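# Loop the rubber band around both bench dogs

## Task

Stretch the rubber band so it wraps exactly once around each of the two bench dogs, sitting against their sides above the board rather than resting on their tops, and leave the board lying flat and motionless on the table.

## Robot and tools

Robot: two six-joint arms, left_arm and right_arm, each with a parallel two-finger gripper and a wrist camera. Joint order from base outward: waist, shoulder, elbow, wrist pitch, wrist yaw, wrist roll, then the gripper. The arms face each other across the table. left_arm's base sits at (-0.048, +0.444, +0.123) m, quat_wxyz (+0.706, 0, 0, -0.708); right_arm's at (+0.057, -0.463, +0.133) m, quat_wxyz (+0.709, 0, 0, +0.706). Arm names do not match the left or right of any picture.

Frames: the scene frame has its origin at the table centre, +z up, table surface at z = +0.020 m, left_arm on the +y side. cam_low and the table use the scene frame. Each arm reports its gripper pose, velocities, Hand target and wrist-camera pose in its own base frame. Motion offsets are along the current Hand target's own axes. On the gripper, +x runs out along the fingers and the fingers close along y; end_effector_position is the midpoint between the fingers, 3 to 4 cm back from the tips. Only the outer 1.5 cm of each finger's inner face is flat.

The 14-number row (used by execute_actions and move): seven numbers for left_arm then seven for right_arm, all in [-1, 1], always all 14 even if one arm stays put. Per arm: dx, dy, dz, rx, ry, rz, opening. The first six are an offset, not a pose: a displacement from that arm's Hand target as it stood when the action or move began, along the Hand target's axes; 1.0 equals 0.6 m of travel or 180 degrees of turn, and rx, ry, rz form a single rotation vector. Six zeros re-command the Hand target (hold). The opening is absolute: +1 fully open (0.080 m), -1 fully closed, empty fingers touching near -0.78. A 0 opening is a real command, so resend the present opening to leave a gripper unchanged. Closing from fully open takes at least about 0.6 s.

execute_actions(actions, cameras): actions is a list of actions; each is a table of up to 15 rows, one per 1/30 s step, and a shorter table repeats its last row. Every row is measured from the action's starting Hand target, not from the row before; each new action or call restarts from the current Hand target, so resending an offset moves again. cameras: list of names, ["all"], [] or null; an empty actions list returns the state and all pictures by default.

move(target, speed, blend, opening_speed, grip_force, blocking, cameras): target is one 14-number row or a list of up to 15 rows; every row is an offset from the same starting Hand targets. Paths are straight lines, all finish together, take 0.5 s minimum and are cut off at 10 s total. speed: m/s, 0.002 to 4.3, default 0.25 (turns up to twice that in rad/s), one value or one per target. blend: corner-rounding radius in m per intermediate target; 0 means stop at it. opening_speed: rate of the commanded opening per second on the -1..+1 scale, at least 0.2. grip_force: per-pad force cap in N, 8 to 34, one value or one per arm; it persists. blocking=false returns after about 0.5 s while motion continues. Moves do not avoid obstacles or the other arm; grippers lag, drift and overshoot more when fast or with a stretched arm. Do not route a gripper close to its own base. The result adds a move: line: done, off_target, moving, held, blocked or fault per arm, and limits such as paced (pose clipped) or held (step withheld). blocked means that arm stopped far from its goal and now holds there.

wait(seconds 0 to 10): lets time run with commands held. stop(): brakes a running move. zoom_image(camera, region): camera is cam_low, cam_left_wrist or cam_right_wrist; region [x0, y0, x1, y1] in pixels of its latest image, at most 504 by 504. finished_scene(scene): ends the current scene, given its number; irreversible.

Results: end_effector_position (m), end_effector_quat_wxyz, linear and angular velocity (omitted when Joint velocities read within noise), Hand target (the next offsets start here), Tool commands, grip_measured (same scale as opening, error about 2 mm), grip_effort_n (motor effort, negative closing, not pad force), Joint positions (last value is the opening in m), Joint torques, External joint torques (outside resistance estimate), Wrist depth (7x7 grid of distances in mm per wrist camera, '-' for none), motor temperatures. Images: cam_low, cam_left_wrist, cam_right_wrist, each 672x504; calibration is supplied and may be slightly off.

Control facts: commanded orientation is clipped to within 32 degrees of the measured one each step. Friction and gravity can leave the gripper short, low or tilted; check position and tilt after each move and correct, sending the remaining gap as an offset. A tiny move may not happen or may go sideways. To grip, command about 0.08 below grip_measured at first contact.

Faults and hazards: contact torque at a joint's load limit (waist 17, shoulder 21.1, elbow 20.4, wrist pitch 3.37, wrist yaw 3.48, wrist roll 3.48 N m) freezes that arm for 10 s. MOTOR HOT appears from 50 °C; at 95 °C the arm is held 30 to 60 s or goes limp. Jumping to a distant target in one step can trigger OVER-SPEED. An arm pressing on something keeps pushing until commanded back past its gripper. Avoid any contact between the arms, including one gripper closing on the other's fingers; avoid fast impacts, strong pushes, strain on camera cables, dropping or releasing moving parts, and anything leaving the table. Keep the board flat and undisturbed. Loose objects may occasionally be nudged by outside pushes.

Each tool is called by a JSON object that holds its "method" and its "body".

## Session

{"method": "execute_actions", "body": {"actions": []}}

{"method": "zoom_image", "body": {"camera": "cam_low", "region": [180, 220, 430, 310]}}

Scene clock: 0.00 s.
left_arm: end_effector_position=(+0.3835, +0.0248, +0.2373) grip_measured=+1.000 grip_effort_n=n/a end_effector_quat_wxyz=(+0.924, -0.191, +0.037, -0.331) | right_arm: end_effector_position=(+0.1517, +0.3053, +0.1227) grip_measured=+1.000 grip_effort_n=n/a end_effector_quat_wxyz=(+0.674, -0.072, +0.050, +0.734)
Joint positions: left_arm=[0.42 1.569 0.706 0.988 1.093 -0.498 0.08] | right_arm=[0.766 1.529 0.371 0.886 -0.87 -0.234 0.08]
Joint velocities: within noise
Joint torques (N m): no reading
External joint torques (N m): no reading
Motor temperatures (°C): left_arm=[23 30 26 28 25 24] | right_arm=[21 46 28 27 26 27]
Heat: left arm: hottest shoulder 30 °C (+0.0 °C/min); right arm: hottest shoulder 46 °C (+0.0 °C/min).
Wrist depth (mm): cam_left_wrist=[356 362 1602 592 1746 - 1578 / 404 361 1555 - 2630 - 1678 / 1349 368 420 - - - 1869 / 1490 - 429 - 2663 - - / 515 82 692 2394 - 93 - / - 77 - 1853 1991 - - / - 73 373 486 1652 1652 -] | cam_right_wrist=[156 174 - - 1257 1527 - / 166 186 1835 1591 1649 1559 1591 / 172 189 1945 1724 1820 1559 1737 / 166 217 2322 2127 1881 1945 1806 / - 211 1724 1686 1850 1764 1750 / - 94 1379 1371 1363 89 71 / - 273 284 298 300 89 61]
Hand target: left_arm +0.3838, +0.0253, +0.2384; +0.925, -0.187, +0.034, -0.329 | right_arm +0.1515, +0.3056, +0.1243; +0.673, -0.071, +0.047, +0.735
Tool commands: left_gripper/opening=+1.0 right_gripper/opening=+1.0
camera_calibration:
cam_left_wrist: T_world_to_cam=[[-0.616119, -0.702264, 0.356683, 0.177759], [-0.425275, -0.0845687, -0.901105, 0.408749], [0.662978, -0.706876, -0.246551, -0.0995764], [0, 0, 0, 1]] pos_world=[0.349368, 0.0890129, 0.280371]
cam_right_wrist: T_world_to_cam=[[0.99809, 0.0451065, 0.0422108, -0.166636], [0.0594622, -0.516181, -0.854413, 0.281115], [-0.0167512, 0.855291, -0.517877, -0.109828], [0, 0, 0, 1]] pos_world=[0.147763, 0.246558, 0.190345]

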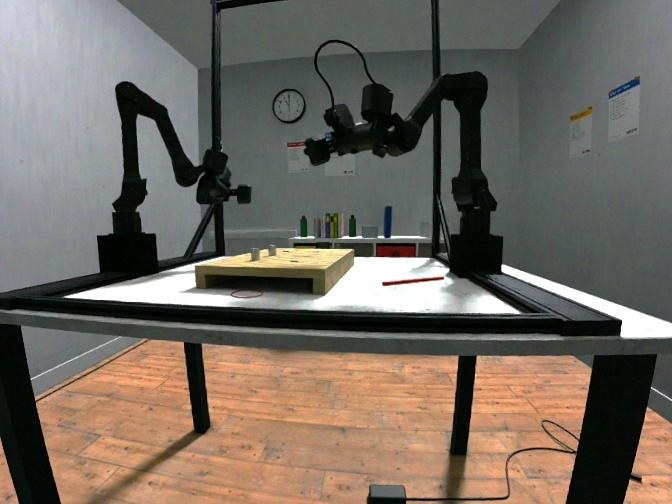

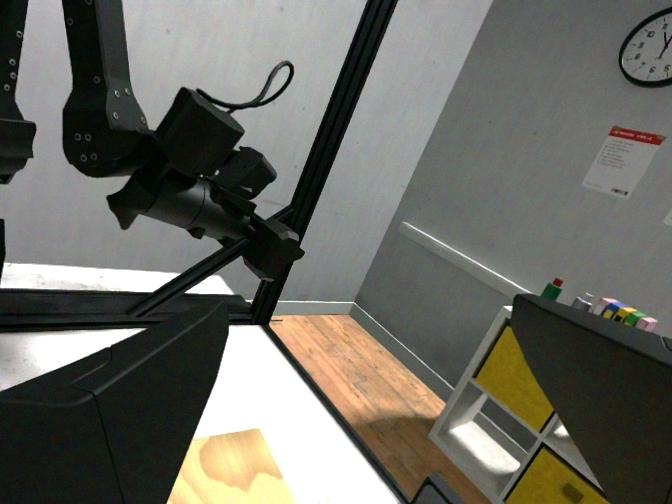

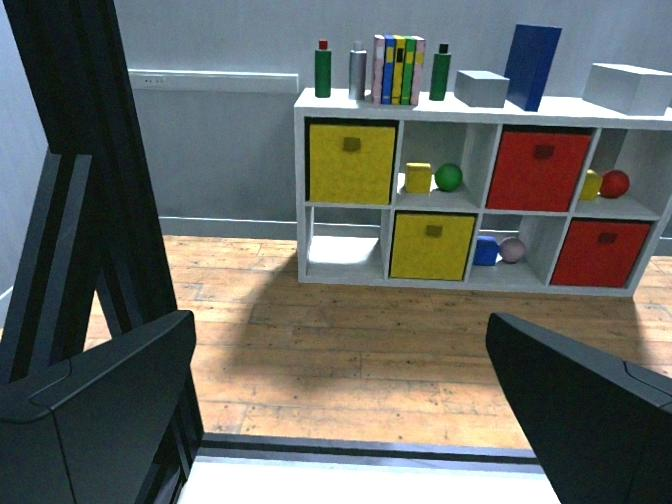

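Scaled by 2.016 from the camera's 672x504 image, which has a finer 960x720 frame.

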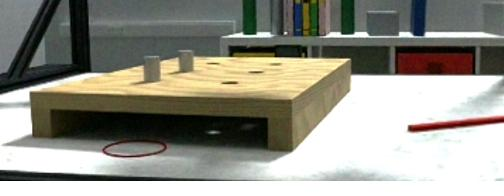

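{"method": "move", "body": {"target": [-0.196,-0.09,-0.095,-0.0756,0.241,0.374,-1,-0.629,-0.246,0.014,0.3776,0.2792,-0.4044,-0.3], "speed": 0.3, "cameras": ["all"]}}

Scene clock: 20.47 s.
left_arm: end_effector_position=(+0.2467, +0.0408, +0.1944) grip_measured=-0.763 grip_effort_n=-68.1 end_effector_quat_wxyz=(+0.846, -0.108, +0.488, +0.183) | right_arm: end_effector_position=(+0.3262, -0.0500, +0.1982) grip_measured=-0.297 grip_effort_n=-15.1 end_effector_quat_wxyz=(+0.791, -0.003, +0.611, +0.002)
Joint positions: left_arm=[0.056 1.091 1.037 -1.022 -0.18 -0.329 0.001] | right_arm=[-0.171 1.597 1.524 -1.246 -0.041 -0.173 0.022]
Joint torques (N m): left_arm=[-0.28 -2.39 8.72 0.66 -0.28 -0.2] | right_arm=[-0.11 -6.6 7.62 0.29 0.04 0.18]
External joint torques (N m): left_arm=[-0.29 0.49 2.25 -0.44 -0.16 -0.21] | right_arm=[-0.12 -0.41 1.61 -0.46 0.08 0.18]
Heat: left arm: hottest shoulder 33 °C (+8.8 °C/min); right arm: hottest shoulder 46 °C (+0.0 °C/min).
Wrist depth (mm): cam_left_wrist=[1239 409 350 353 349 350 349 / 392 397 344 341 340 338 338 / - 384 383 331 329 327 327 / 378 369 - - 324 317 321 / - 362 371 93 75 305 318 / - - - - 63 - - / - - - - 65 - -] | cam_right_wrist=[302 302 306 307 311 364 364 / 308 310 311 316 365 372 1191 / 313 315 318 320 375 381 1173 / 320 323 326 329 378 386 1237 / - 382 381 385 99 394 1250 / 386 - - 396 81 401 1293 / - - - - - - -]
Hand target: left_arm +0.2492, +0.0416, +0.1980; +0.848, -0.110, +0.484, +0.188 | right_arm +0.3299, -0.0504, +0.1996; +0.793, +0.000, +0.609, +0.000
Off the commanded pose: left_arm 0.005 m, 1 deg | right_arm 0.004 m, 1 deg.
move: done
camera_calibration:
cam_left_wrist: T_world_to_cam=[[0.391275, -0.920199, 0.0117148, -0.0525016], [-0.903203, -0.386426, -0.18681, 0.304607], [0.17643, 0.0625134, -0.982326, 0.223506], [0, 0, 0, 1]] pos_world=[0.256231, 0.055424, 0.277074]
cam_right_wrist: T_world_to_cam=[[0.00578506, -0.998778, 0.0490795, -0.0578188], [-0.993152, -0.0000113411, 0.116833, 0.328457], [-0.11669, -0.0494193, -0.991938, 0.317392], [0, 0, 0, 1]] pos_world=[0.363578, -0.0420592, 0.279296]

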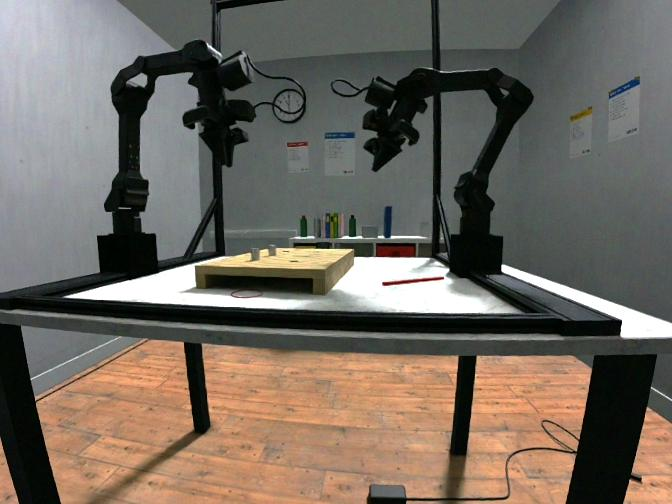

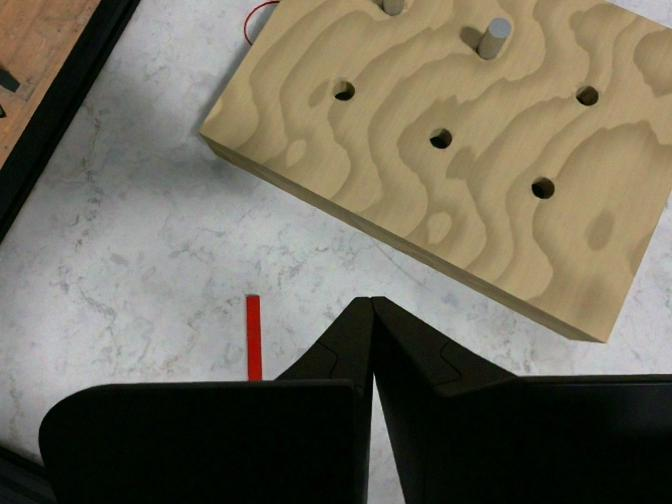

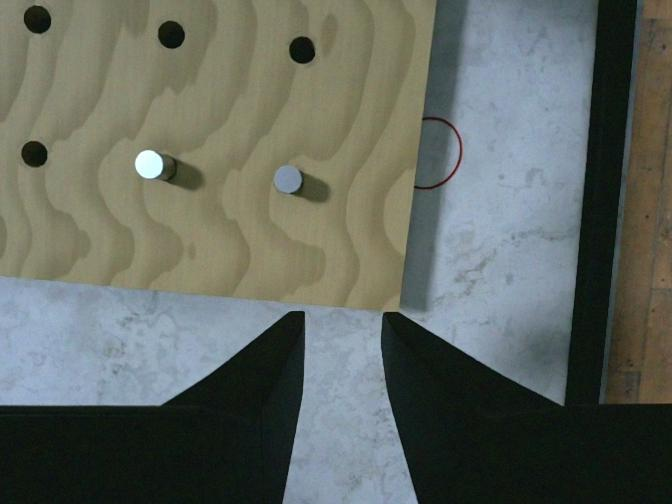

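{"method": "move", "body": {"target": [[0,0,0,0,0,0,-1,0.25,-0.1927,0.0315,0.2465,0.0524,-0.0434,-0.5],[0,0,0,0,0,0,-1,0.3788,-0.1927,-0.003,0.2465,0.0524,-0.0434,-0.5]], "speed": 0.2, "blend": 0.02, "cameras": ["all"]}}

Scene clock: 42.70 s.
left_arm: end_effector_position=(+0.2467, +0.0408, +0.1945) grip_measured=-0.763 grip_effort_n=-68.1 end_effector_quat_wxyz=(+0.847, -0.108, +0.488, +0.183) | right_arm: end_effector_position=(+0.3890, -0.1659, -0.0146) grip_measured=-0.497 grip_effort_n=-15.1 end_effector_quat_wxyz=(+0.685, +0.258, +0.622, -0.278)
Joint positions: left_arm=[0.056 1.091 1.037 -1.022 -0.18 -0.329 0.001] | right_arm=[-0.393 2.211 1.508 -0.778 0.028 0.383 0.013]
Joint torques (N m): left_arm=[-0.31 -2.36 8.57 0.67 -0.32 -0.21] | right_arm=[0.04 -10.61 3.99 0.59 0.06 0.17]
External joint torques (N m): left_arm=[-0.29 0.51 2.1 -0.43 -0.21 -0.21] | right_arm=[0.03 -0.68 -1.37 0.09 0.03 0.18]
Motor temperatures (°C): left_arm=[23 32 31 29 25 24] | right_arm=[21 49 34 28 26 27]
Heat: left arm: hottest shoulder 32 °C (+2.8 °C/min); right arm: hottest shoulder 49 °C (+4.2 °C/min).
Wrist depth (mm): cam_left_wrist=[1239 402 363 354 349 349 350 / 392 397 342 343 339 338 337 / - - 373 331 328 329 325 / - 383 374 367 322 317 318 / 360 - - 92 75 316 312 / - - - - 63 - - / - - - - 65 - -] | cam_right_wrist=[132 131 134 135 136 138 129 / 137 138 139 141 142 145 145 / 143 145 147 149 150 152 154 / 118 151 155 157 158 159 162 / 106 123 160 162 166 169 172 / - 110 - 95 75 176 180 / - - - 148 - - -]
Hand target: left_arm +0.2492, +0.0416, +0.1982; +0.848, -0.110, +0.484, +0.188 | right_arm +0.3869, -0.1660, -0.0204; +0.681, +0.259, +0.624, -0.282
Off the commanded pose: left_arm 0.004 m, 1 deg | right_arm 0.006 m, 1 deg.
move: done; blend cut to 0 m at target 1
camera_calibration:
cam_left_wrist: T_world_to_cam=[[0.391287, -0.920192, 0.0118378, -0.0525402], [-0.903141, -0.386443, -0.187077, 0.304684], [0.176721, 0.0625097, -0.982274, 0.223515], [0, 0, 0, 1]] pos_world=[0.256231, 0.055424, 0.277174]
cam_right_wrist: T_world_to_cam=[[-0.695838, -0.717231, 0.037261, 0.156053], [-0.682883, 0.676799, 0.27498, 0.409671], [-0.222442, 0.165896, -0.960728, 0.185255], [0, 0, 0, 1]] pos_world=[0.429553, -0.196072, 0.059514]

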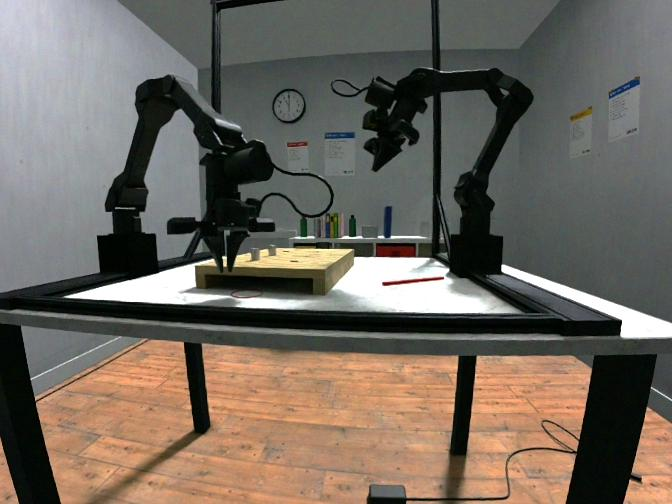

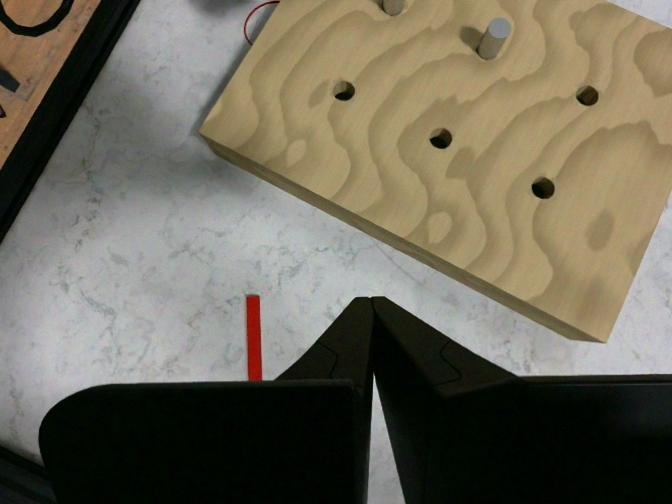

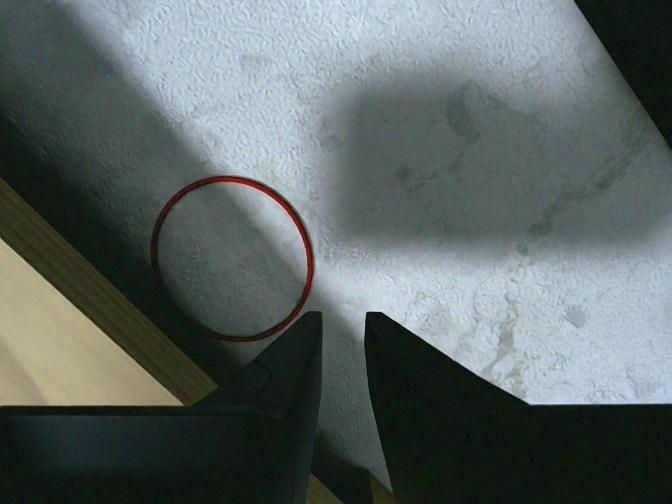

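{"method": "move", "body": {"target": [[0,0,0,0,0,0,-1,-0.1168,0,0.0102,0,0,0,-0.5],[0,0,0,0,0,0,-1,-0.1123,0.0505,0.062,-0.4932,-0.0435,0.0867,-0.5],[0,0,0,0,0,0,-1,0.0038,0.0505,0.0518,-0.4932,-0.0435,0.0867,-0.5]], "speed": 0.25, "cameras": ["cam_right_wrist"]}}

Scene clock: 65.53 s.
left_arm: end_effector_position=(+0.2467, +0.0408, +0.1945) grip_measured=-0.763 grip_effort_n=-68.1 end_effector_quat_wxyz=(+0.847, -0.108, +0.488, +0.183) | right_arm: end_effector_position=(+0.4314, -0.1667, -0.0158) grip_measured=-0.497 grip_effort_n=-15.1 end_effector_quat_wxyz=(+0.733, -0.235, +0.564, +0.300)
Joint positions: left_arm=[0.056 1.091 1.037 -1.022 -0.18 -0.329 0.001] | right_arm=[-0.446 2.356 1.738 -0.859 -0.239 -1.217 0.013]
Joint torques (N m): left_arm=[-0.26 -2.35 8.79 0.67 -0.28 -0.17] | right_arm=[-0.36 -12.1 4.67 0.49 -0.34 -0.08]
External joint torques (N m): left_arm=[-0.23 0.53 2.32 -0.43 -0.17 -0.17] | right_arm=[-0.44 -1.29 -0.77 0.03 -0.14 -0.08]
Motor temperatures (°C): left_arm=[23 31 33 29 25 24] | right_arm=[21 55 33 27 26 27]
Heat: left arm: hottest elbow 33 °C (+7.1 °C/min); right arm: hottest shoulder 55 °C (+9.1 °C/min). Fold the right arm in close to its base, or ease its load, before you think long.
Wrist depth (mm): cam_left_wrist=[1239 389 359 352 351 351 350 / 390 401 343 339 340 340 334 / 373 392 371 331 329 329 328 / - 372 368 374 323 317 320 / 363 362 361 91 75 346 316 / - - - - 63 - - / - - - - 65 - -] | cam_right_wrist=[- 100 100 100 99 147 147 / - 101 101 101 150 150 150 / 103 103 103 152 152 152 152 / 105 105 155 155 155 155 155 / 107 114 158 157 157 157 157 / - 160 - 159 75 159 160 / - - - 163 - - -]
Hand target: left_arm +0.2492, +0.0416, +0.1982; +0.848, -0.110, +0.484, +0.188 | right_arm +0.4304, -0.1666, -0.0199; +0.733, -0.234, +0.562, +0.304
Off the commanded pose: left_arm 0.004 m, 1 deg | right_arm 0.004 m, 1 deg.
MOTOR HOT: joint 2 (shoulder) of the right arm reports 55 °C; the controller stops that arm at 95 °C. To cool a motor, set the load down, stop pushing, or move to a pose that needs little force.
move: done
camera_calibration:
cam_right_wrist: T_world_to_cam=[[0.70303, -0.709274, 0.0517644, -0.416937], [-0.709678, -0.695006, 0.115429, 0.219714], [-0.0458944, -0.117886, -0.991966, 0.0697351], [0, 0, 0, 1]] pos_world=[0.452246, -0.134799, 0.0653959]
Images, in order (width x height): cam_right_wrist 672x504.

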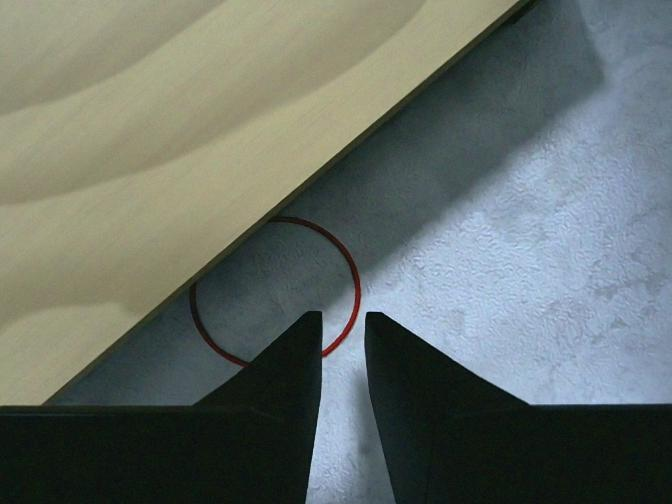

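{"method": "move", "body": {"target": [0,0,0,0,0,0,-1,0.007,-0.0118,0.0264,-0.135,0.0382,0.0279,-0.5], "speed": 0.15, "cameras": ["cam_right_wrist"]}}

Scene clock: 76.97 s.
left_arm: end_effector_position=(+0.2467, +0.0408, +0.1945) grip_measured=-0.763 grip_effort_n=-68.1 end_effector_quat_wxyz=(+0.847, -0.108, +0.488, +0.183) | right_arm: end_effector_position=(+0.4448, -0.1603, -0.0154) grip_measured=-0.497 grip_effort_n=-15.1 end_effector_quat_wxyz=(+0.620, -0.374, +0.540, +0.428)
Joint positions: left_arm=[0.056 1.091 1.037 -1.022 -0.18 -0.329 0.001] | right_arm=[-0.389 2.483 1.988 -1.079 -0.136 -1.599 0.013]
Joint torques (N m): left_arm=[-0.32 -2.33 8.72 0.66 -0.3 -0.18] | right_arm=[0.2 -11.76 6.67 -0.24 -0.06 -0.16]
External joint torques (N m): left_arm=[-0.33 0.56 2.23 -0.45 -0.18 -0.18] | right_arm=[0.18 -0.21 1.17 -0.53 0.09 -0.16]
Motor temperatures (°C): left_arm=[23 31 34 29 25 24] | right_arm=[21 59 33 27 26 27]
Heat: left arm: hottest elbow 34 °C (+7.0 °C/min); right arm: hottest shoulder 59 °C (+13.0 °C/min). Fold the right arm in close to its base, or ease its load, before you think long.
Wrist depth (mm): cam_left_wrist=[1225 383 358 350 352 351 347 / 1104 - 340 343 339 341 337 / 371 384 371 331 330 326 327 / 370 369 371 366 323 319 321 / - 356 365 92 356 331 307 / - - - - 63 - - / - - - - 65 - -] | cam_right_wrist=[- 94 93 93 92 92 92 / - 96 96 95 95 95 95 / - 99 99 98 98 147 146 / 103 104 154 153 153 152 152 / 161 160 159 158 157 157 156 / 166 165 - 162 - 162 161 / - - - 171 - - -]
Hand target: left_arm +0.2492, +0.0416, +0.1982; +0.848, -0.110, +0.484, +0.188 | right_arm +0.4469, -0.1598, -0.0201; +0.618, -0.375, +0.538, +0.433
Off the commanded pose: left_arm 0.004 m, 1 deg | right_arm 0.005 m, 1 deg.
MOTOR HOT: still on. Joint 2 (shoulder) of the right arm reports 59 °C.
move: done
camera_calibration:
cam_right_wrist: T_world_to_cam=[[0.936191, -0.348403, 0.0464995, -0.467709], [-0.349303, -0.907436, 0.233554, 0.0412309], [-0.0391758, -0.234894, -0.971231, 0.0500672], [0, 0, 0, 1]] pos_world=[0.454228, -0.113776, 0.0607454]
Images, in order (width x height): cam_right_wrist 672x504.

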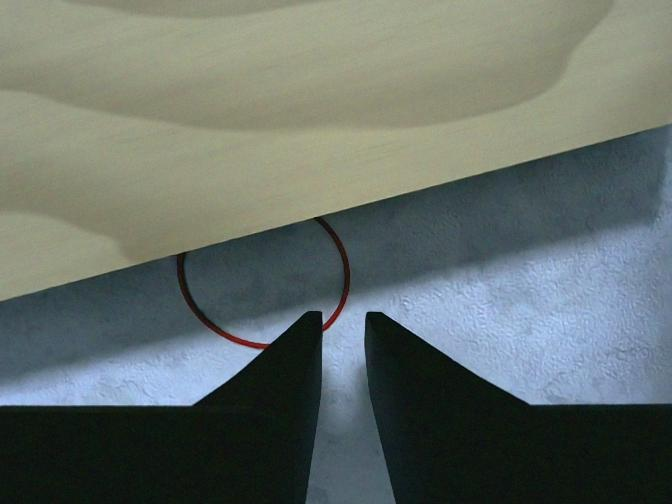

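{"method": "move", "body": {"target": [0,0,0,0,0,0,-1,0.0533,-0.0047,-0.0157,0,0,0,-0.5], "speed": 0.1, "cameras": ["cam_right_wrist"]}}

Scene clock: 82.70 s.
left_arm: end_effector_position=(+0.2467, +0.0408, +0.1945) grip_measured=-0.763 grip_effort_n=-68.1 end_effector_quat_wxyz=(+0.847, -0.108, +0.488, +0.183) | right_arm: end_effector_position=(+0.4510, -0.1656, -0.0437) grip_measured=-0.497 grip_effort_n=-15.1 end_effector_quat_wxyz=(+0.621, -0.380, +0.537, +0.426)
Joint positions: left_arm=[0.056 1.091 1.037 -1.022 -0.18 -0.329 0.001] | right_arm=[-0.394 2.546 1.988 -1.005 -0.136 -1.61 0.013]
Joint torques (N m): left_arm=[-0.33 -2.3 8.71 0.65 -0.31 -0.19] | right_arm=[-0.33 -12.04 4.37 0.3 -0.08 -0.11]
External joint torques (N m): left_arm=[-0.34 0.55 2.24 -0.47 -0.2 -0.19] | right_arm=[-0.33 -0.36 -1.02 0 0.05 -0.11]
Motor temperatures (°C): left_arm=[23 30 34 29 25 24] | right_arm=[21 61 33 27 26 27]
Heat: left arm: hottest elbow 34 °C (+5.0 °C/min); right arm: hottest shoulder 61 °C (+14.1 °C/min). Fold the right arm in close to its base, or ease its load, before you think long.
Wrist depth (mm): cam_left_wrist=[1239 292 344 355 352 353 350 / 386 - 343 338 337 339 337 / 376 389 344 331 327 328 329 / 372 369 - - 322 318 320 / - 370 - 90 83 349 316 / - - - - 63 - - / - - - - 65 - -] | cam_right_wrist=[- 66 66 66 66 66 65 / - - 68 68 68 68 67 / - 70 71 70 119 119 119 / - 124 124 123 124 124 123 / 129 128 128 127 127 128 128 / - 131 - 131 - 131 130 / - - - 138 - - -]
Hand target: left_arm +0.2492, +0.0416, +0.1982; +0.848, -0.110, +0.484, +0.188 | right_arm +0.4479, -0.1654, -0.0529; +0.618, -0.375, +0.538, +0.433
Off the commanded pose: left_arm 0.004 m, 1 deg | right_arm 0.010 m, 1 deg.
MOTOR HOT: still on. Joint 2 (shoulder) of the right arm reports 61 °C.
move: off_target (right_arm)
camera_calibration:
cam_right_wrist: T_world_to_cam=[[0.937365, -0.343252, 0.0593758, -0.473244], [-0.347349, -0.908088, 0.233935, 0.0442711], [-0.0263801, -0.239906, -0.970438, 0.0149408], [0, 0, 0, 1]] pos_world=[0.459374, -0.118655, 0.0322417]
Images, in order (width x height): cam_right_wrist 672x504.

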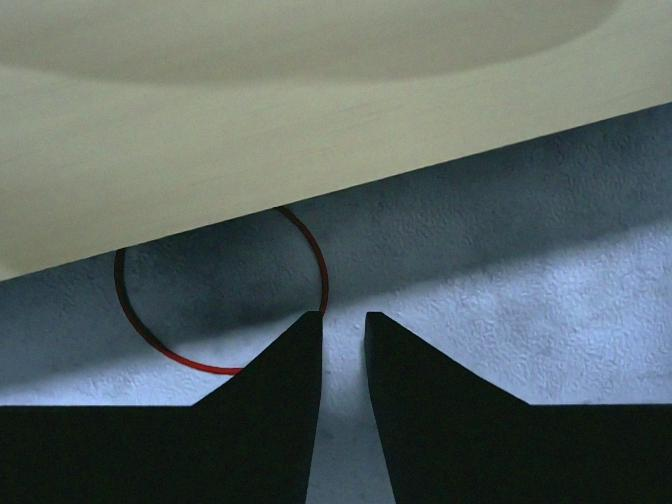

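{"method": "move", "body": {"target": [0,0,0,0,0,0,-1,0.021,0.0105,-0.003,0,0,0,-0.5], "speed": 0.06, "cameras": ["cam_right_wrist"]}}

{"method": "zoom_image", "body": {"camera": "cam_right_wrist", "region": [200, 200, 450, 400]}}

Scene clock: 86.67 s.
left_arm: end_effector_position=(+0.2467, +0.0408, +0.1945) grip_measured=-0.763 grip_effort_n=-68.1 end_effector_quat_wxyz=(+0.847, -0.108, +0.488, +0.183) | right_arm: end_effector_position=(+0.4459, -0.1639, -0.0578) grip_measured=-0.497 grip_effort_n=-15.1 end_effector_quat_wxyz=(+0.621, -0.379, +0.537, +0.427)
Joint positions: left_arm=[0.056 1.091 1.037 -1.022 -0.18 -0.329 0.001] | right_arm=[-0.395 2.546 1.929 -0.947 -0.136 -1.61 0.013]
Joint torques (N m): left_arm=[-0.39 -2.35 8.79 0.66 -0.32 -0.19] | right_arm=[-0.32 -12.66 3.59 0.3 -0.09 -0.15]
External joint torques (N m): left_arm=[-0.4 0.49 2.38 -0.43 -0.2 -0.2] | right_arm=[-0.32 -1.09 -1.69 0 0.05 -0.16]
Motor temperatures (°C): left_arm=[23 30 34 29 25 24] | right_arm=[21 63 33 27 26 27]
Heat: left arm: hottest elbow 34 °C (+5.0 °C/min); right arm: hottest shoulder 63 °C (+16.1 °C/min). Fold the right arm in close to its base, or ease its load, before you think long.
Wrist depth (mm): cam_left_wrist=[1225 310 329 353 349 350 349 / 390 - 338 341 343 337 338 / 383 - 340 334 328 326 326 / 365 373 411 371 322 317 317 / - - 362 91 83 311 312 / - - - - 63 - - / - - - - 65 - -] | cam_right_wrist=[- - - - - - - / - - - - - - 104 / - - - 107 - 105 105 / - 111 110 110 110 109 109 / - 114 114 113 113 113 113 / - 117 - 116 - 116 116 / - - - 122 - - -]
Hand target: left_arm +0.2492, +0.0416, +0.1982; +0.848, -0.110, +0.484, +0.188 | right_arm +0.4420, -0.1633, -0.0655; +0.618, -0.375, +0.538, +0.432
Off the commanded pose: left_arm 0.004 m, 1 deg | right_arm 0.009 m, 1 deg.
MOTOR HOT: still on. Joint 2 (shoulder) of the right arm reports 63 °C.
move: off_target (right_arm)
camera_calibration:
cam_right_wrist: T_world_to_cam=[[0.937204, -0.343895, 0.0581805, -0.467156], [-0.347689, -0.907978, 0.233856, 0.0474542], [-0.0275953, -0.239399, -0.970529, 0.00212275], [0, 0, 0, 1]] pos_world=[0.454379, -0.117057, 0.0181421]
Images, in order (width x height): cam_right_wrist 672x504.

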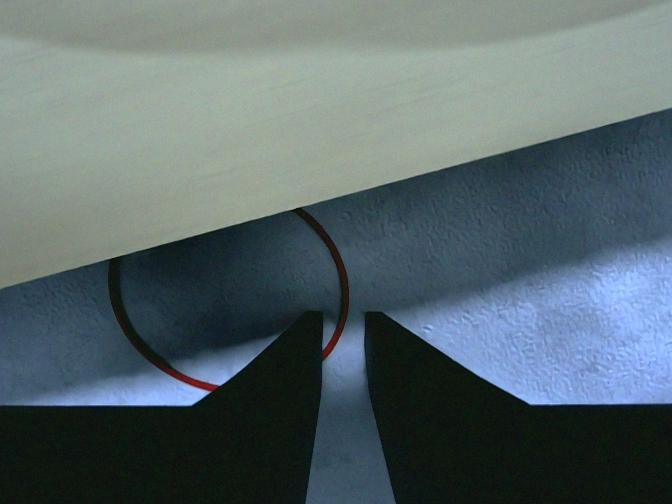

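Scaled by 2.016 from the camera's 672x504 image, which has a finer 960x720 frame.

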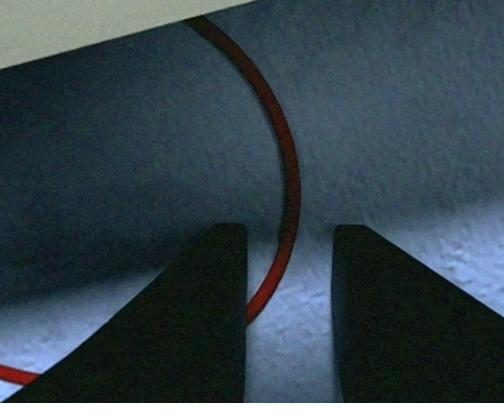

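{"method": "move", "body": {"target": [[0,0,0,0,0,0,-1,0,0.0025,0.005,0,0,0,-0.5],[0,0,0,0,0,0,-1,0.0085,0.0025,0.0045,0,0,0,-0.5]], "speed": 0.05}}

{"method": "move", "body": {"target": [0,0,0,0,0,0,-1,0,0,0,0,0,0,-1], "opening_speed": 0.6, "cameras": ["cam_right_wrist"]}}

{"method": "zoom_image", "body": {"camera": "cam_right_wrist", "region": [200, 200, 450, 400]}}

Scene clock: 92.33 s.
left_arm: end_effector_position=(+0.2467, +0.0408, +0.1945) grip_measured=-0.763 grip_effort_n=-68.1 end_effector_quat_wxyz=(+0.847, -0.108, +0.488, +0.183) | right_arm: end_effector_position=(+0.4450, -0.1633, -0.0607) grip_measured=-0.497 grip_effort_n=-13.3 end_effector_quat_wxyz=(+0.621, -0.379, +0.537, +0.427)
Joint positions: left_arm=[0.056 1.091 1.037 -1.022 -0.18 -0.329 0.001] | right_arm=[-0.395 2.546 1.917 -0.934 -0.136 -1.61 0.013]
Joint torques (N m): left_arm=[-0.31 -2.37 8.67 0.65 -0.29 -0.2] | right_arm=[0.3 -12.46 2.98 0.86 -0.11 0.11]
External joint torques (N m): left_arm=[-0.32 0.52 2.19 -0.45 -0.17 -0.21] | right_arm=[0.36 -0.87 -2.29 0.57 0.03 0.11]
Motor temperatures (°C): left_arm=[23 30 34 29 25 24] | right_arm=[21 66 32 27 26 27]
Heat: left arm: hottest elbow 34 °C (+4.0 °C/min); right arm: hottest shoulder 66 °C (+18.2 °C/min). Heating fast: the right arm's shoulder motor: a push or a pull is the cause, and it goes on while you think. Ease it with your next call, before anything else.
Wrist depth (mm): cam_left_wrist=[1204 310 347 350 350 350 348 / 392 398 339 339 338 336 338 / - 378 373 332 330 327 327 / 364 360 376 372 323 318 319 / 363 - - 90 356 308 327 / - - - - 63 - - / - - - - 65 - -] | cam_right_wrist=[- - - - - - - / - - - - - - 103 / - - - - - 105 105 / - 110 109 110 110 108 109 / - 114 113 112 112 113 113 / - 116 - 116 - 117 116 / - - - 122 - - -]
Hand target: left_arm +0.2492, +0.0416, +0.1982; +0.848, -0.110, +0.484, +0.188 | right_arm +0.4418, -0.1597, -0.0702; +0.619, -0.375, +0.538, +0.432
Off the commanded pose: left_arm 0.004 m, 1 deg | right_arm 0.011 m, 1 deg.
MOTOR HOT: still on. Joint 2 (shoulder) of the right arm reports 66 °C.
move: off_target (right_arm)

Scene clock: 93.67 s.
left_arm: end_effector_position=(+0.2467, +0.0408, +0.1945) grip_measured=-0.763 grip_effort_n=-68.1 end_effector_quat_wxyz=(+0.847, -0.108, +0.488, +0.183) | right_arm: end_effector_position=(+0.4455, -0.1642, -0.0606) grip_measured=-0.756 grip_effort_n=-83.5 end_effector_quat_wxyz=(+0.621, -0.381, +0.537, +0.425)
Joint positions: left_arm=[0.056 1.091 1.037 -1.022 -0.18 -0.329 0.001] | right_arm=[-0.395 2.545 1.916 -0.93 -0.133 -1.61 0.001]
Joint torques (N m): left_arm=[-0.19 -2.37 8.66 0.66 -0.31 -0.19] | right_arm=[0.46 -12.37 3.14 0.53 -0.19 0.12]
External joint torques (N m): left_arm=[-0.19 0.49 2.24 -0.43 -0.19 -0.2] | right_arm=[0.46 -0.76 -2.14 0.23 -0.06 0.12]
Motor temperatures (°C): left_arm=[23 30 35 29 25 24] | right_arm=[21 66 32 27 26 27]
Heat: left arm: hottest elbow 35 °C (+5.0 °C/min); right arm: hottest shoulder 66 °C (+18.1 °C/min). Fold the right arm in close to its base, or ease its load, before you think long.
Wrist depth (mm): cam_left_wrist=[1239 306 348 352 349 347 349 / 396 - 342 342 339 339 336 / 381 - 353 331 329 329 328 / 379 - 361 - 323 318 318 / - 368 361 90 83 315 350 / - - - - 63 - - / - - - - 65 - -] | cam_right_wrist=[- - - - - - - / - - - - - - - / - - - 107 106 106 106 / - 109 109 110 111 109 110 / - 114 113 112 113 114 114 / - 117 - 74 - 117 118 / - - - - - - -]
Hand target: left_arm +0.2492, +0.0416, +0.1982; +0.848, -0.110, +0.484, +0.188 | right_arm +0.4417, -0.1596, -0.0703; +0.618, -0.375, +0.538, +0.432
Off the commanded pose: left_arm 0.004 m, 1 deg | right_arm 0.011 m, 1 deg.
MOTOR HOT: still on. Joint 2 (shoulder) of the right arm reports 66 °C.
move: off_target (right_arm)
camera_calibration:
cam_right_wrist: T_world_to_cam=[[0.936987, -0.343701, 0.0626497, -0.466353], [-0.348495, -0.906865, 0.236956, 0.0483868], [-0.024627, -0.243857, -0.969498, -0.00259186], [0, 0, 0, 1]] pos_world=[0.453766, -0.117038, 0.0152386]
Images, in order (width x height): cam_right_wrist 672x504.

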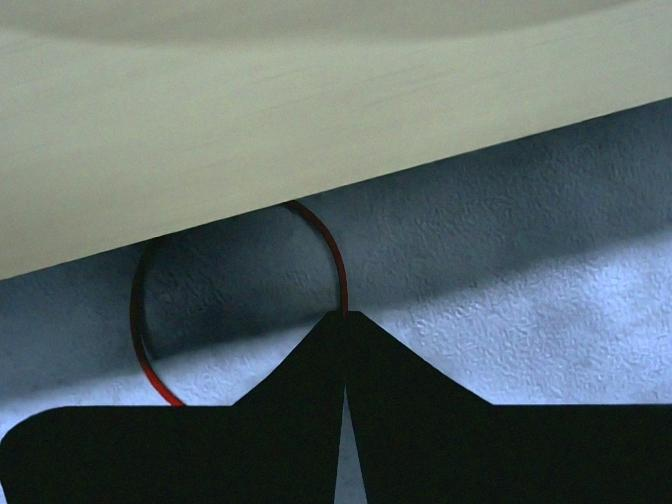

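Scaled by 2.016 from the camera's 672x504 image, which has a finer 960x720 frame.

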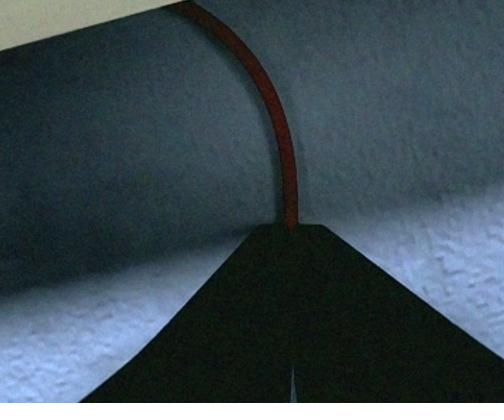

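{"method": "move", "body": {"target": [[0,0,0,0,0,0,-1,-0.0263,-0.0172,-0.0437,0,0,0,-1],[0,0,0,0,0,0,-1,-0.2727,-0.0228,-0.025,0,0,0,-1],[0,0,0,0,0,0,-1,-0.223,0.2068,0.3288,0.3834,-0.01,-0.0614,-1]], "speed": [0.06,0.15,0.15], "cameras": ["all"]}}

Scene clock: 108.70 s.
left_arm: end_effector_position=(+0.2467, +0.0408, +0.1945) grip_measured=-0.763 grip_effort_n=-68.1 end_effector_quat_wxyz=(+0.847, -0.108, +0.488, +0.183) | right_arm: end_effector_position=(+0.3874, +0.0503, +0.0876) grip_measured=-0.756 grip_effort_n=-83.5 end_effector_quat_wxyz=(+0.762, -0.002, +0.647, +0.004)
Joint positions: left_arm=[0.056 1.091 1.037 -1.022 -0.18 -0.329 0.001] | right_arm=[0.136 1.911 1.473 -0.971 0.018 0.126 0.001]
Joint torques (N m): left_arm=[-0.28 -2.4 8.75 0.65 -0.27 -0.2] | right_arm=[0.08 -12.04 4.13 0.79 0.08 0.18]
External joint torques (N m): left_arm=[-0.28 0.46 2.31 -0.45 -0.16 -0.2] | right_arm=[0.08 -3.54 -1.79 0.18 0.07 0.18]
Motor temperatures (°C): left_arm=[23 30 35 29 25 24] | right_arm=[21 69 32 27 26 27]
Heat: left arm: hottest elbow 35 °C (+3.0 °C/min); right arm: hottest shoulder 69 °C (+18.1 °C/min). Fold the right arm in close to its base, or ease its load, before you think long.
Wrist depth (mm): cam_left_wrist=[1268 - 359 355 351 349 349 / 391 - 341 341 339 339 337 / 380 - 329 330 329 330 326 / - - - - 323 317 316 / - - - 92 83 329 311 / - - - - 63 - - / - - - - 65 - -] | cam_right_wrist=[186 186 187 189 191 193 195 / 192 193 194 196 198 200 202 / 198 199 202 203 206 207 211 / 207 207 207 213 212 215 220 / 214 215 217 217 222 226 282 / 221 223 - 74 75 234 294 / - - - - - - -]
Hand target: left_arm +0.2492, +0.0416, +0.1982; +0.848, -0.110, +0.484, +0.188 | right_arm +0.3863, +0.0490, +0.0899; +0.766, +0.000, +0.642, +0.000
Off the commanded pose: left_arm 0.004 m, 1 deg | right_arm 0.003 m, 1 deg.
MOTOR HOT: still on. Joint 2 (shoulder) of the right arm reports 69 °C.
move: done
camera_calibration:
cam_left_wrist: T_world_to_cam=[[0.391287, -0.920192, 0.0118378, -0.0525402], [-0.903141, -0.386443, -0.187077, 0.304684], [0.176721, 0.0625097, -0.982274, 0.223515], [0, 0, 0, 1]] pos_world=[0.256231, 0.055424, 0.277174]
cam_right_wrist: T_world_to_cam=[[0.0118483, -0.998992, 0.0433051, 0.0455988], [-0.978221, -0.00260493, 0.207549, 0.388575], [-0.207227, -0.0448211, -0.977266, 0.253345], [0, 0, 0, 1]] pos_world=[0.432072, 0.0579202, 0.164963]

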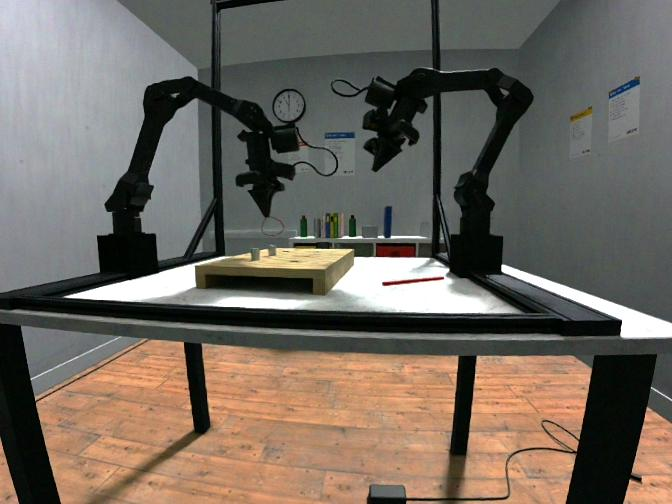

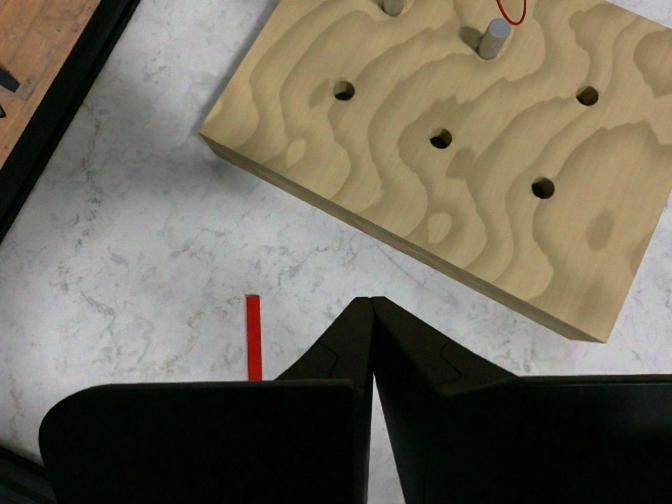

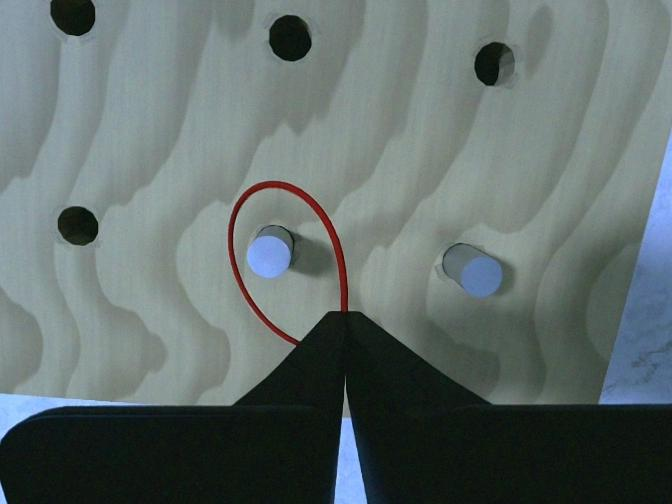

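{"method": "move", "body": {"target": [[0,0,0,0,0,0,-1,-0.0017,0.0183,-0.0098,0,0,0,-1],[0,0,0,0,0,0,-1,0.0887,0.0183,-0.0258,0,0,0,-1]], "speed": 0.08, "blend": 0.003, "cameras": ["cam_right_wrist","cam_left_wrist"]}}

{"method": "zoom_image", "body": {"camera": "cam_left_wrist", "region": [400, 0, 600, 150]}}

Scene clock: 117.30 s.
left_arm: end_effector_position=(+0.2467, +0.0408, +0.1945) grip_measured=-0.763 grip_effort_n=-68.1 end_effector_quat_wxyz=(+0.847, -0.108, +0.488, +0.183) | right_arm: end_effector_position=(+0.3823, +0.0607, +0.0416) grip_measured=-0.756 grip_effort_n=-83.5 end_effector_quat_wxyz=(+0.770, +0.000, +0.638, +0.004)
Joint positions: left_arm=[0.056 1.091 1.037 -1.022 -0.18 -0.329 0.001] | right_arm=[0.167 1.931 1.307 -0.761 0.025 0.159 0.001]
Joint torques (N m): left_arm=[-0.19 -2.45 8.7 0.66 -0.31 -0.2] | right_arm=[0.19 -8.82 4.11 0.87 0.07 0.19]
External joint torques (N m): left_arm=[-0.2 0.43 2.25 -0.44 -0.19 -0.2] | right_arm=[0.18 -0.36 -1.64 0.2 0.05 0.19]
Motor temperatures (°C): left_arm=[23 30 35 29 25 24] | right_arm=[21 69 32 28 26 27]
Heat: left arm: hottest elbow 35 °C (+2.0 °C/min); right arm: hottest shoulder 69 °C (+16.2 °C/min). Fold the right arm in close to its base, or ease its load, before you think long.
Wrist depth (mm): cam_left_wrist=[1246 - 405 352 353 350 346 / 390 - 343 340 338 337 336 / 383 385 378 331 328 328 328 / 371 366 373 369 323 319 316 / 363 362 360 92 75 318 308 / - - - - 63 - - / - - - - 65 - -] | cam_right_wrist=[146 146 147 150 150 153 155 / 150 151 153 154 156 158 159 / 155 156 157 159 161 163 164 / 161 162 162 165 167 167 170 / 167 168 169 169 173 175 176 / 171 172 - 74 75 181 183 / - - - - - - -]
Hand target: left_arm +0.2492, +0.0416, +0.1982; +0.848, -0.110, +0.484, +0.188 | right_arm +0.3803, +0.0599, +0.0347; +0.766, +0.000, +0.643, +0.000
Off the commanded pose: left_arm 0.004 m, 1 deg | right_arm 0.007 m, 1 deg.
MOTOR HOT: still on. Joint 2 (shoulder) of the right arm reports 69 °C.
move: done; blend cut to 0 m at target 1
camera_calibration:
cam_left_wrist: T_world_to_cam=[[0.391287, -0.920192, 0.0118378, -0.0525402], [-0.903141, -0.386443, -0.187077, 0.304684], [0.176721, 0.0625097, -0.982274, 0.223515], [0, 0, 0, 1]] pos_world=[0.256231, 0.055424, 0.277174]
cam_right_wrist: T_world_to_cam=[[0.00894506, -0.999143, 0.0404088, 0.0593922], [-0.982866, -0.00134493, 0.184317, 0.395846], [-0.184104, -0.0413652, -0.982036, 0.199012], [0, 0, 0, 1]] pos_world=[0.425171, 0.0681058, 0.120076]
Images, in order (width x height): cam_left_wrist 672x504, cam_right_wrist 672x504.

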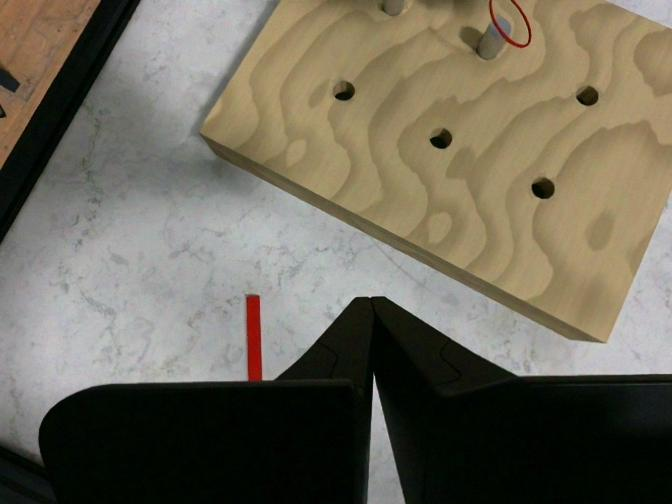

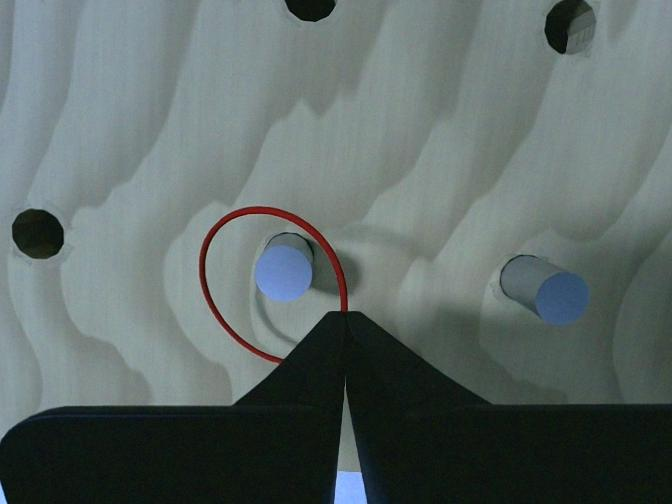

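Scaled by 2.520 from the camera's 672x504 image, which has a finer 960x720 frame.

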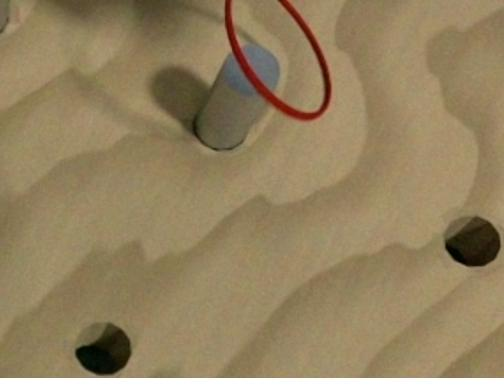

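{"method": "move", "body": {"target": [0,0,0,0,0,0,-1,0.0443,-0.01,-0.0078,0,0,0,-1], "speed": 0.06, "cameras": ["cam_right_wrist","cam_left_wrist"]}}

{"method": "zoom_image", "body": {"camera": "cam_left_wrist", "region": [400, 0, 600, 150]}}

Scene clock: 121.20 s.
left_arm: end_effector_position=(+0.2467, +0.0408, +0.1945) grip_measured=-0.763 grip_effort_n=-68.1 end_effector_quat_wxyz=(+0.847, -0.108, +0.488, +0.183) | right_arm: end_effector_position=(+0.3829, +0.0554, +0.0149) grip_measured=-0.756 grip_effort_n=-83.5 end_effector_quat_wxyz=(+0.771, +0.003, +0.637, +0.000)
Joint positions: left_arm=[0.056 1.091 1.037 -1.022 -0.18 -0.329 0.001] | right_arm=[0.153 1.972 1.248 -0.66 0.025 0.156 0.001]
Joint torques (N m): left_arm=[-0.25 -2.34 8.75 0.66 -0.29 -0.2] | right_arm=[-0.07 -8.86 3.91 0.88 -0.03 -0.08]
External joint torques (N m): left_arm=[-0.27 0.51 2.31 -0.44 -0.17 -0.2] | right_arm=[-0.14 -0.39 -1.57 0.22 -0.04 -0.08]
Motor temperatures (°C): left_arm=[23 30 35 29 25 24] | right_arm=[21 67 31 28 26 27]
Heat: left arm: hottest elbow 35 °C (+2.0 °C/min); right arm: hottest shoulder 67 °C (+12.2 °C/min). Fold the right arm in close to its base, or ease its load, before you think long.
Wrist depth (mm): cam_left_wrist=[1204 387 407 352 352 348 349 / 395 392 342 340 340 339 337 / - 379 376 333 330 329 326 / - 368 369 368 321 317 317 / 366 - 365 92 83 315 352 / - - - - 63 - - / - - - - 65 - -] | cam_right_wrist=[122 123 123 125 126 127 129 / 126 126 128 129 131 131 133 / 129 131 132 133 134 136 138 / 134 134 135 137 140 140 142 / 139 139 139 141 144 145 147 / 142 143 - 74 75 150 152 / - - - - - - -]
Hand target: left_arm +0.2492, +0.0416, +0.1982; +0.848, -0.110, +0.484, +0.188 | right_arm +0.3803, +0.0539, +0.0077; +0.766, +0.000, +0.643, +0.000
Off the commanded pose: left_arm 0.004 m, 1 deg | right_arm 0.008 m, 1 deg.
MOTOR HOT: still on. Joint 2 (shoulder) of the right arm reports 67 °C.
move: done
camera_calibration:
cam_left_wrist: T_world_to_cam=[[0.391287, -0.920192, 0.0118378, -0.0525402], [-0.903141, -0.386443, -0.187077, 0.304684], [0.176721, 0.0625097, -0.982274, 0.223515], [0, 0, 0, 1]] pos_world=[0.256231, 0.055424, 0.277174]
cam_right_wrist: T_world_to_cam=[[-0.00187581, -0.999168, 0.0407491, 0.059244], [-0.983142, 0.00929303, 0.182608, 0.400958], [-0.182835, -0.0397196, -0.982341, 0.172047], [0, 0, 0, 1]] pos_world=[0.425766, 0.0623022, 0.0933767]
Images, in order (width x height): cam_left_wrist 672x504, cam_right_wrist 672x504.

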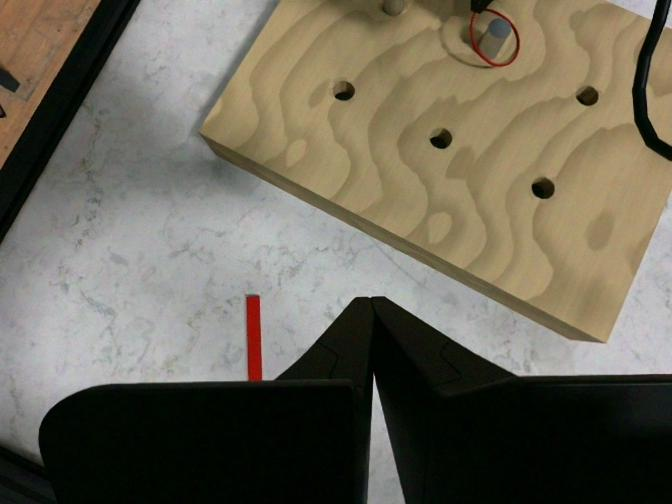

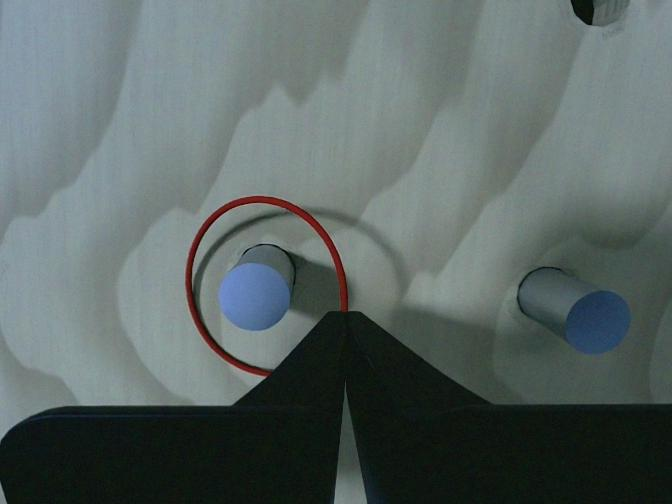

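Scaled by 2.520 from the camera's 672x504 image, which has a finer 960x720 frame.

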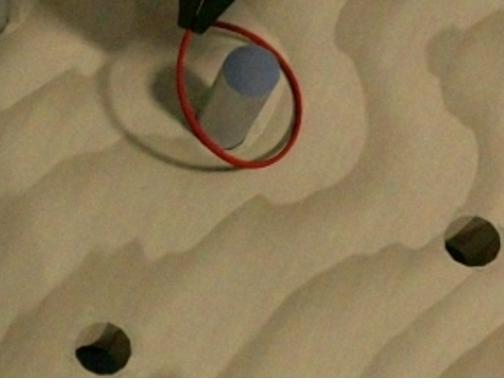

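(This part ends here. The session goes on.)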